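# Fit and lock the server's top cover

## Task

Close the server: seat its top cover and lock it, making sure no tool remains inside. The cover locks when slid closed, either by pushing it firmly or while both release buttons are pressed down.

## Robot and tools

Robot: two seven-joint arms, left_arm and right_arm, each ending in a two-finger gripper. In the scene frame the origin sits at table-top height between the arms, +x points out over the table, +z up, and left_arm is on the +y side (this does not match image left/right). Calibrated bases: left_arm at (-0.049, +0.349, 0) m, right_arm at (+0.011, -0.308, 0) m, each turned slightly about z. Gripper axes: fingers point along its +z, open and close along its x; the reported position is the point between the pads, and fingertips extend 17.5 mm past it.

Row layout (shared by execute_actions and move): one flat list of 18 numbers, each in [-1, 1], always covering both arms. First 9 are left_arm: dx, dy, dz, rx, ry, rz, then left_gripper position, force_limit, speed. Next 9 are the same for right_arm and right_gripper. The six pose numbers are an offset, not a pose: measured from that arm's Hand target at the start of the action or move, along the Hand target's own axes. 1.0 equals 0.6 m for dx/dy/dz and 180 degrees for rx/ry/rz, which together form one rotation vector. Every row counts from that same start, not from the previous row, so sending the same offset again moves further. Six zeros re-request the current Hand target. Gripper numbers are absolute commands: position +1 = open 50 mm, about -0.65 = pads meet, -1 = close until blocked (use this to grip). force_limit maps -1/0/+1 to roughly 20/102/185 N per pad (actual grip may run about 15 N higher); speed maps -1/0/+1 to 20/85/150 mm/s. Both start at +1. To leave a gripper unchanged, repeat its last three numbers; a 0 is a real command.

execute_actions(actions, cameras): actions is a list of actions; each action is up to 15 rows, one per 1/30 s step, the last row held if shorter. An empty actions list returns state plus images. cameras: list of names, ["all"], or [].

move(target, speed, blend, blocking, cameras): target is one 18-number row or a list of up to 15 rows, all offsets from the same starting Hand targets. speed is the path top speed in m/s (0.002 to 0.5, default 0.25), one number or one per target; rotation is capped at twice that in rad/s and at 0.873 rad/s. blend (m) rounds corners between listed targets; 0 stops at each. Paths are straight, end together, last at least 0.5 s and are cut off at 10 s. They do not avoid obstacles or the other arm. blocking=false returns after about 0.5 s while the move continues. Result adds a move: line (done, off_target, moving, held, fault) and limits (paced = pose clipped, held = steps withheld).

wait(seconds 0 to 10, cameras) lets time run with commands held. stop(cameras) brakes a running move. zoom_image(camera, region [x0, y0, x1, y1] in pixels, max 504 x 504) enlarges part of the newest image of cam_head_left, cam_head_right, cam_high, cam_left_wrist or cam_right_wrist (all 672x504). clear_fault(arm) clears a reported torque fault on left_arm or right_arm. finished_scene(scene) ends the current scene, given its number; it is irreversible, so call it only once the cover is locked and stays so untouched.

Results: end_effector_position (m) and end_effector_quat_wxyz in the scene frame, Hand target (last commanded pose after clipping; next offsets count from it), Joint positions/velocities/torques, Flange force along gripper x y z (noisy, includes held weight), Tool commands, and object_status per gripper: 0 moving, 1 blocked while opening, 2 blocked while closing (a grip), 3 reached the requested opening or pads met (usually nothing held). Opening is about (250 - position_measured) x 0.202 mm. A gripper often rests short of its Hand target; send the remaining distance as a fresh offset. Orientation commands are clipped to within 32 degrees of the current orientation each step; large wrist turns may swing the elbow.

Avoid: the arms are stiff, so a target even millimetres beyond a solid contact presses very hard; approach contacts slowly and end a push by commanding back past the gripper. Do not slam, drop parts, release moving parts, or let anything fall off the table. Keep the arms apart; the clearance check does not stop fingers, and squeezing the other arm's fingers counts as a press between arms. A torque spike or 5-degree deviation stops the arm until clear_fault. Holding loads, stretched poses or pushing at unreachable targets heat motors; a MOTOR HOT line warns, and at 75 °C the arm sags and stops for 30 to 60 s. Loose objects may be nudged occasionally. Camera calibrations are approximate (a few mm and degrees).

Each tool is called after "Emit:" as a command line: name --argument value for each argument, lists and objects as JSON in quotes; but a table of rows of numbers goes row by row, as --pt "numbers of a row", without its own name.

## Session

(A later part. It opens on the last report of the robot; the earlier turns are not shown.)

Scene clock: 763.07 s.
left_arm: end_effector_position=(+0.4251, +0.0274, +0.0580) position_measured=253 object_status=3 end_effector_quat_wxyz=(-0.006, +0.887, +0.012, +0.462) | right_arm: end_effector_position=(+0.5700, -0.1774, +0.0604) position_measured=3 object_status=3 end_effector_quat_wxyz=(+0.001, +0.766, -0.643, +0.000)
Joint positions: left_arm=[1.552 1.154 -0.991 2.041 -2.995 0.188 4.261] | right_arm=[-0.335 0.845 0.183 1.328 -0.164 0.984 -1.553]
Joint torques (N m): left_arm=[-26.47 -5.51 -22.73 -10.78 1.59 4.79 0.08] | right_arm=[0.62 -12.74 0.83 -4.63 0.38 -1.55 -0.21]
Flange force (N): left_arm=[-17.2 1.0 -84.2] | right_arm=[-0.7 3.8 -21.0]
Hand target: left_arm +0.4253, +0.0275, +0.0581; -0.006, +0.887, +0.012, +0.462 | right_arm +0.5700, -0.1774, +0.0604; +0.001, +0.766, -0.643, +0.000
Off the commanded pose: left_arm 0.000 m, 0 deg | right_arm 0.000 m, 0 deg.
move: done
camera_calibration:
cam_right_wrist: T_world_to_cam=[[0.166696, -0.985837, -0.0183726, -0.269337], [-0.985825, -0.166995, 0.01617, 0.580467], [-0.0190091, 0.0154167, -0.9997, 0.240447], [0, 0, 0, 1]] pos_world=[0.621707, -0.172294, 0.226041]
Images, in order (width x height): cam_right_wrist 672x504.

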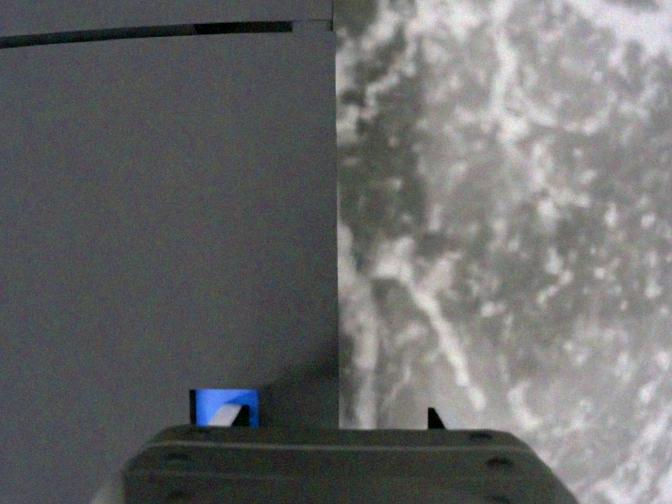

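Emit:
move --target '[0.0019,-0.0005,0.0027,0,0,0,-1,0,1,0,0,0,0,0,0,1,0,0]' --speed 0.02 --cameras '["cam_right_wrist","cam_head_left"]'

Emit:
zoom_image --camera "cam_head_left" --region '[175, 215, 245, 285]'

Scene clock: 773.13 s.
left_arm: end_effector_position=(+0.4274, +0.0280, +0.0582) position_measured=253 object_status=3 end_effector_quat_wxyz=(-0.006, +0.887, +0.012, +0.462) | right_arm: end_effector_position=(+0.5701, -0.1774, +0.0604) position_measured=3 object_status=3 end_effector_quat_wxyz=(+0.001, +0.766, -0.643, +0.000)
Joint positions: left_arm=[1.546 1.154 -0.99 2.039 -2.997 0.19 4.26] | right_arm=[-0.335 0.845 0.183 1.328 -0.164 0.984 -1.553]
Joint torques (N m): left_arm=[-17.23 -8.1 -15.99 -5.63 1.09 2.4 0.12] | right_arm=[0.68 -13.49 0.83 -1.57 0.73 1.24 0.03]
Flange force (N): left_arm=[-6.4 3.0 -54.3] | right_arm=[-1.7 -4.7 -16.4]
Hand target: left_arm +0.4273, +0.0279, +0.0581; -0.006, +0.887, +0.012, +0.462 | right_arm +0.5701, -0.1775, +0.0604; +0.001, +0.766, -0.643, +0.000
Off the commanded pose: left_arm 0.000 m, 0 deg | right_arm 0.000 m, 0 deg.
move: done
camera_calibration:
cam_right_wrist: T_world_to_cam=[[0.166696, -0.985837, -0.0183726, -0.269339], [-0.985825, -0.166995, 0.01617, 0.580468], [-0.0190091, 0.0154167, -0.9997, 0.240347], [0, 0, 0, 1]] pos_world=[0.621707, -0.172294, 0.225941]
Images, in order (width x height): cam_head_left 672x504, cam_right_wrist 672x504.

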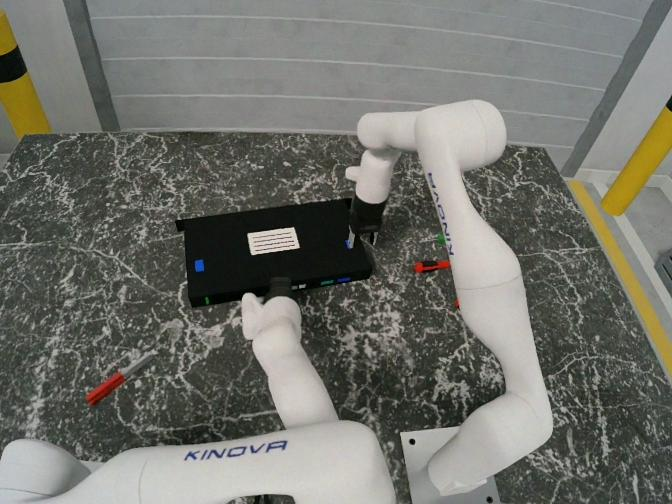

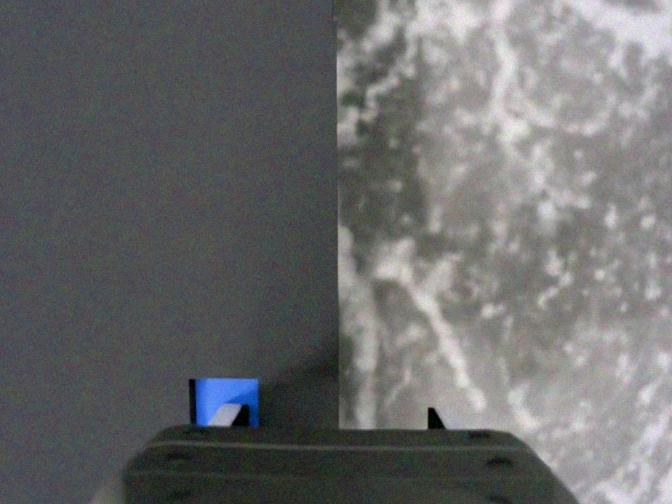

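Scaled by 7.200 from the camera's 672x504 image, which has a finer 960x720 frame.

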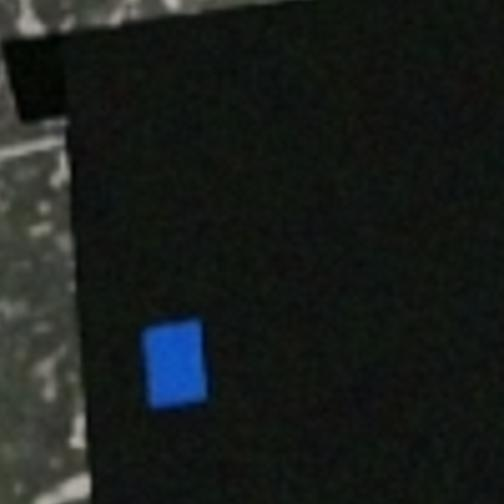

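Emit:
move --pt "-0.0057 0.0015 -0.0081 0 0 0 -1 0 1 0 0 -0.05 0 0 0 1 0 0" --pt "-0.04 0.0107 -0.057 0 0 0 -1 0 1 0.0572 0.0355 -0.1667 0 0 -0.5 1 0 0" --speed '[0.06,0.2]' --cameras '["cam_right_wrist","cam_head_left"]'

Emit:
zoom_image --camera "cam_right_wrist" --region '[322, 170, 462, 275]'

Emit:
zoom_image --camera "cam_head_left" --region '[170, 190, 390, 310]'

Scene clock: 783.27 s.
left_arm: end_effector_position=(+0.3857, +0.0204, +0.0580) position_measured=253 object_status=3 end_effector_quat_wxyz=(-0.006, +0.887, +0.012, +0.462) | right_arm: end_effector_position=(+0.5551, -0.2148, +0.1605) position_measured=3 object_status=3 end_effector_quat_wxyz=(+0.000, +0.996, +0.087, -0.001)
Joint positions: left_arm=[1.672 1.165 -1.016 2.083 -2.949 0.143 4.287] | right_arm=[-0.072 0.68 -0.197 1.292 0.134 1.183 -0.139]
Joint torques (N m): left_arm=[1.95 -16.08 -8.11 -1.17 0.48 1.26 0.26] | right_arm=[0.78 -20.74 -1.19 -8.06 0.13 -0.15 -0.05]
Flange force (N): left_arm=[4.8 -0.1 4.2] | right_arm=[1.1 -1.4 -3.0]
Hand target: left_arm +0.3857, +0.0204, +0.0580; -0.006, +0.887, +0.012, +0.462 | right_arm +0.5551, -0.2148, +0.1605; +0.000, +0.996, +0.087, -0.001
Off the commanded pose: left_arm 0.000 m, 0 deg | right_arm 0.000 m, 0 deg.
move: done
camera_calibration:
cam_right_wrist: T_world_to_cam=[[0.985804, 0.166677, -0.0202289, -0.508684], [0.167005, -0.98583, 0.0157541, -0.25792], [-0.0173165, -0.0189088, -0.999671, 0.332467], [0, 0, 0, 1]] pos_world=[0.550294, -0.163193, 0.326131]
Images, in order (width x height): cam_head_left 672x504, cam_right_wrist 672x504.

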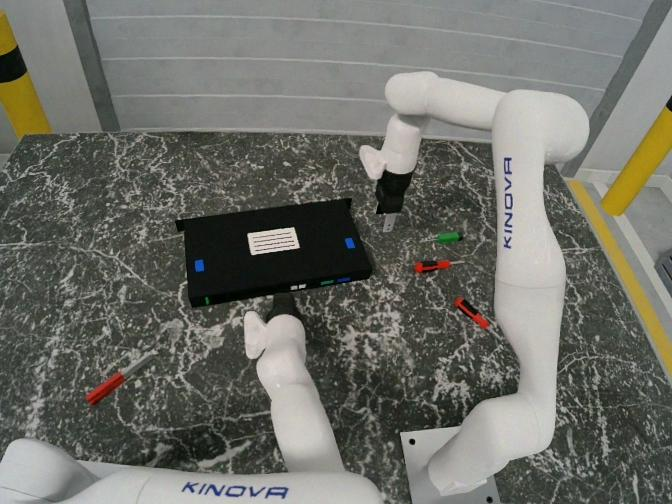

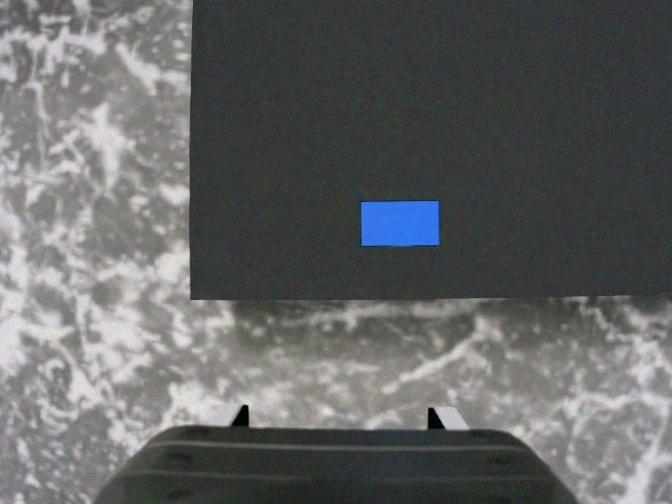

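Scaled by 3.600.

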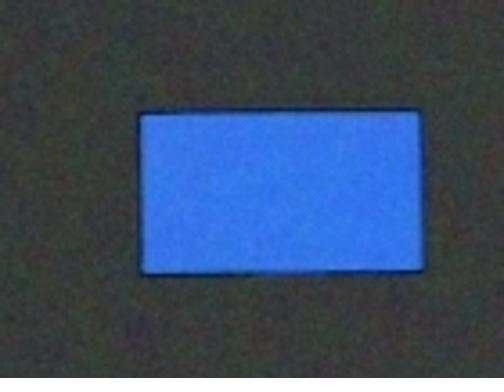

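Scaled by 2.291 from the camera's 672x504 image, which has a finer 960x720 frame.

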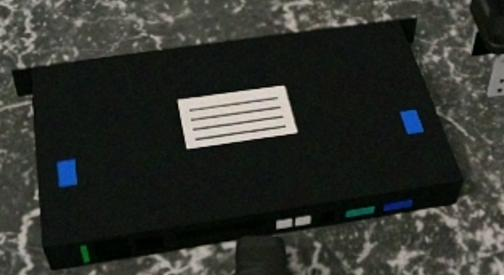

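Emit:
move --target '[0,0,0,0,0,0,-1,0,1,-0.0511,0.338,0.05,0.3672,0,0,0.3,0,0]' --speed 0.3 --cameras '["cam_right_wrist"]'

Emit:
zoom_image --camera "cam_right_wrist" --region '[340, 110, 480, 300]'

Emit:
zoom_image --camera "cam_right_wrist" --region '[540, 250, 660, 340]'

Scene clock: 791.13 s.
left_arm: end_effector_position=(+0.3857, +0.0204, +0.0580) position_measured=253 object_status=3 end_effector_quat_wxyz=(-0.006, +0.887, +0.012, +0.462) | right_arm: end_effector_position=(+0.5600, -0.4199, +0.1307) position_measured=107 object_status=3 end_effector_quat_wxyz=(-0.543, +0.835, +0.073, -0.048)
Joint positions: left_arm=[1.672 1.165 -1.016 2.083 -2.949 0.143 4.287] | right_arm=[0.66 1.487 -0.521 0.276 -0.45 2.085 0.46]
Joint torques (N m): left_arm=[1.9 -16.08 -8.15 -1.21 0.43 1.33 0.23] | right_arm=[0.75 -26.68 -3.52 -5.47 -2.39 1.27 -0.06]
Flange force (N): left_arm=[4.6 0.1 3.9] | right_arm=no reading
Hand target: left_arm +0.3857, +0.0204, +0.0580; -0.006, +0.887, +0.012, +0.462 | right_arm +0.5600, -0.4199, +0.1306; -0.543, +0.835, +0.073, -0.048
Off the commanded pose: left_arm 0.000 m, 0 deg | right_arm 0.000 m, 0 deg.
move: done
camera_calibration:
cam_right_wrist: T_world_to_cam=[[0.982124, 0.187654, -0.0147869, -0.469729], [0.0655439, -0.414559, -0.907659, -0.0431533], [-0.176456, 0.890465, -0.419447, 0.693988], [0, 0, 0, 1]] pos_world=[0.586618, -0.547714, 0.244977]
Images, in order (width x height): cam_right_wrist 672x504.

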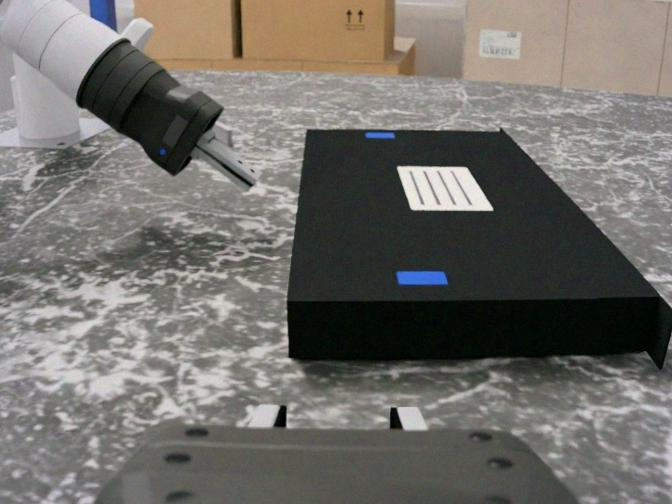

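Scaled by 2.653.

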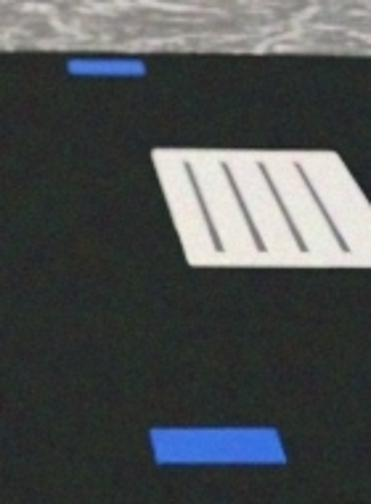

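Scaled by 4.200.

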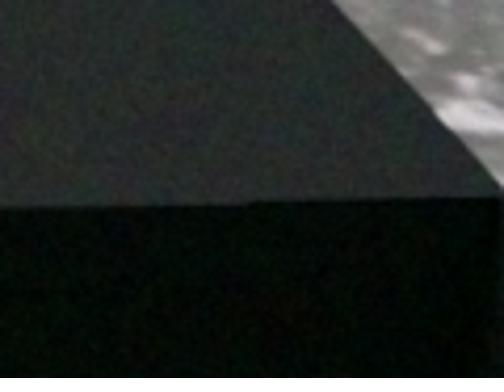

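Emit:
finished_scene --scene 2

The scene is finished: the task was done.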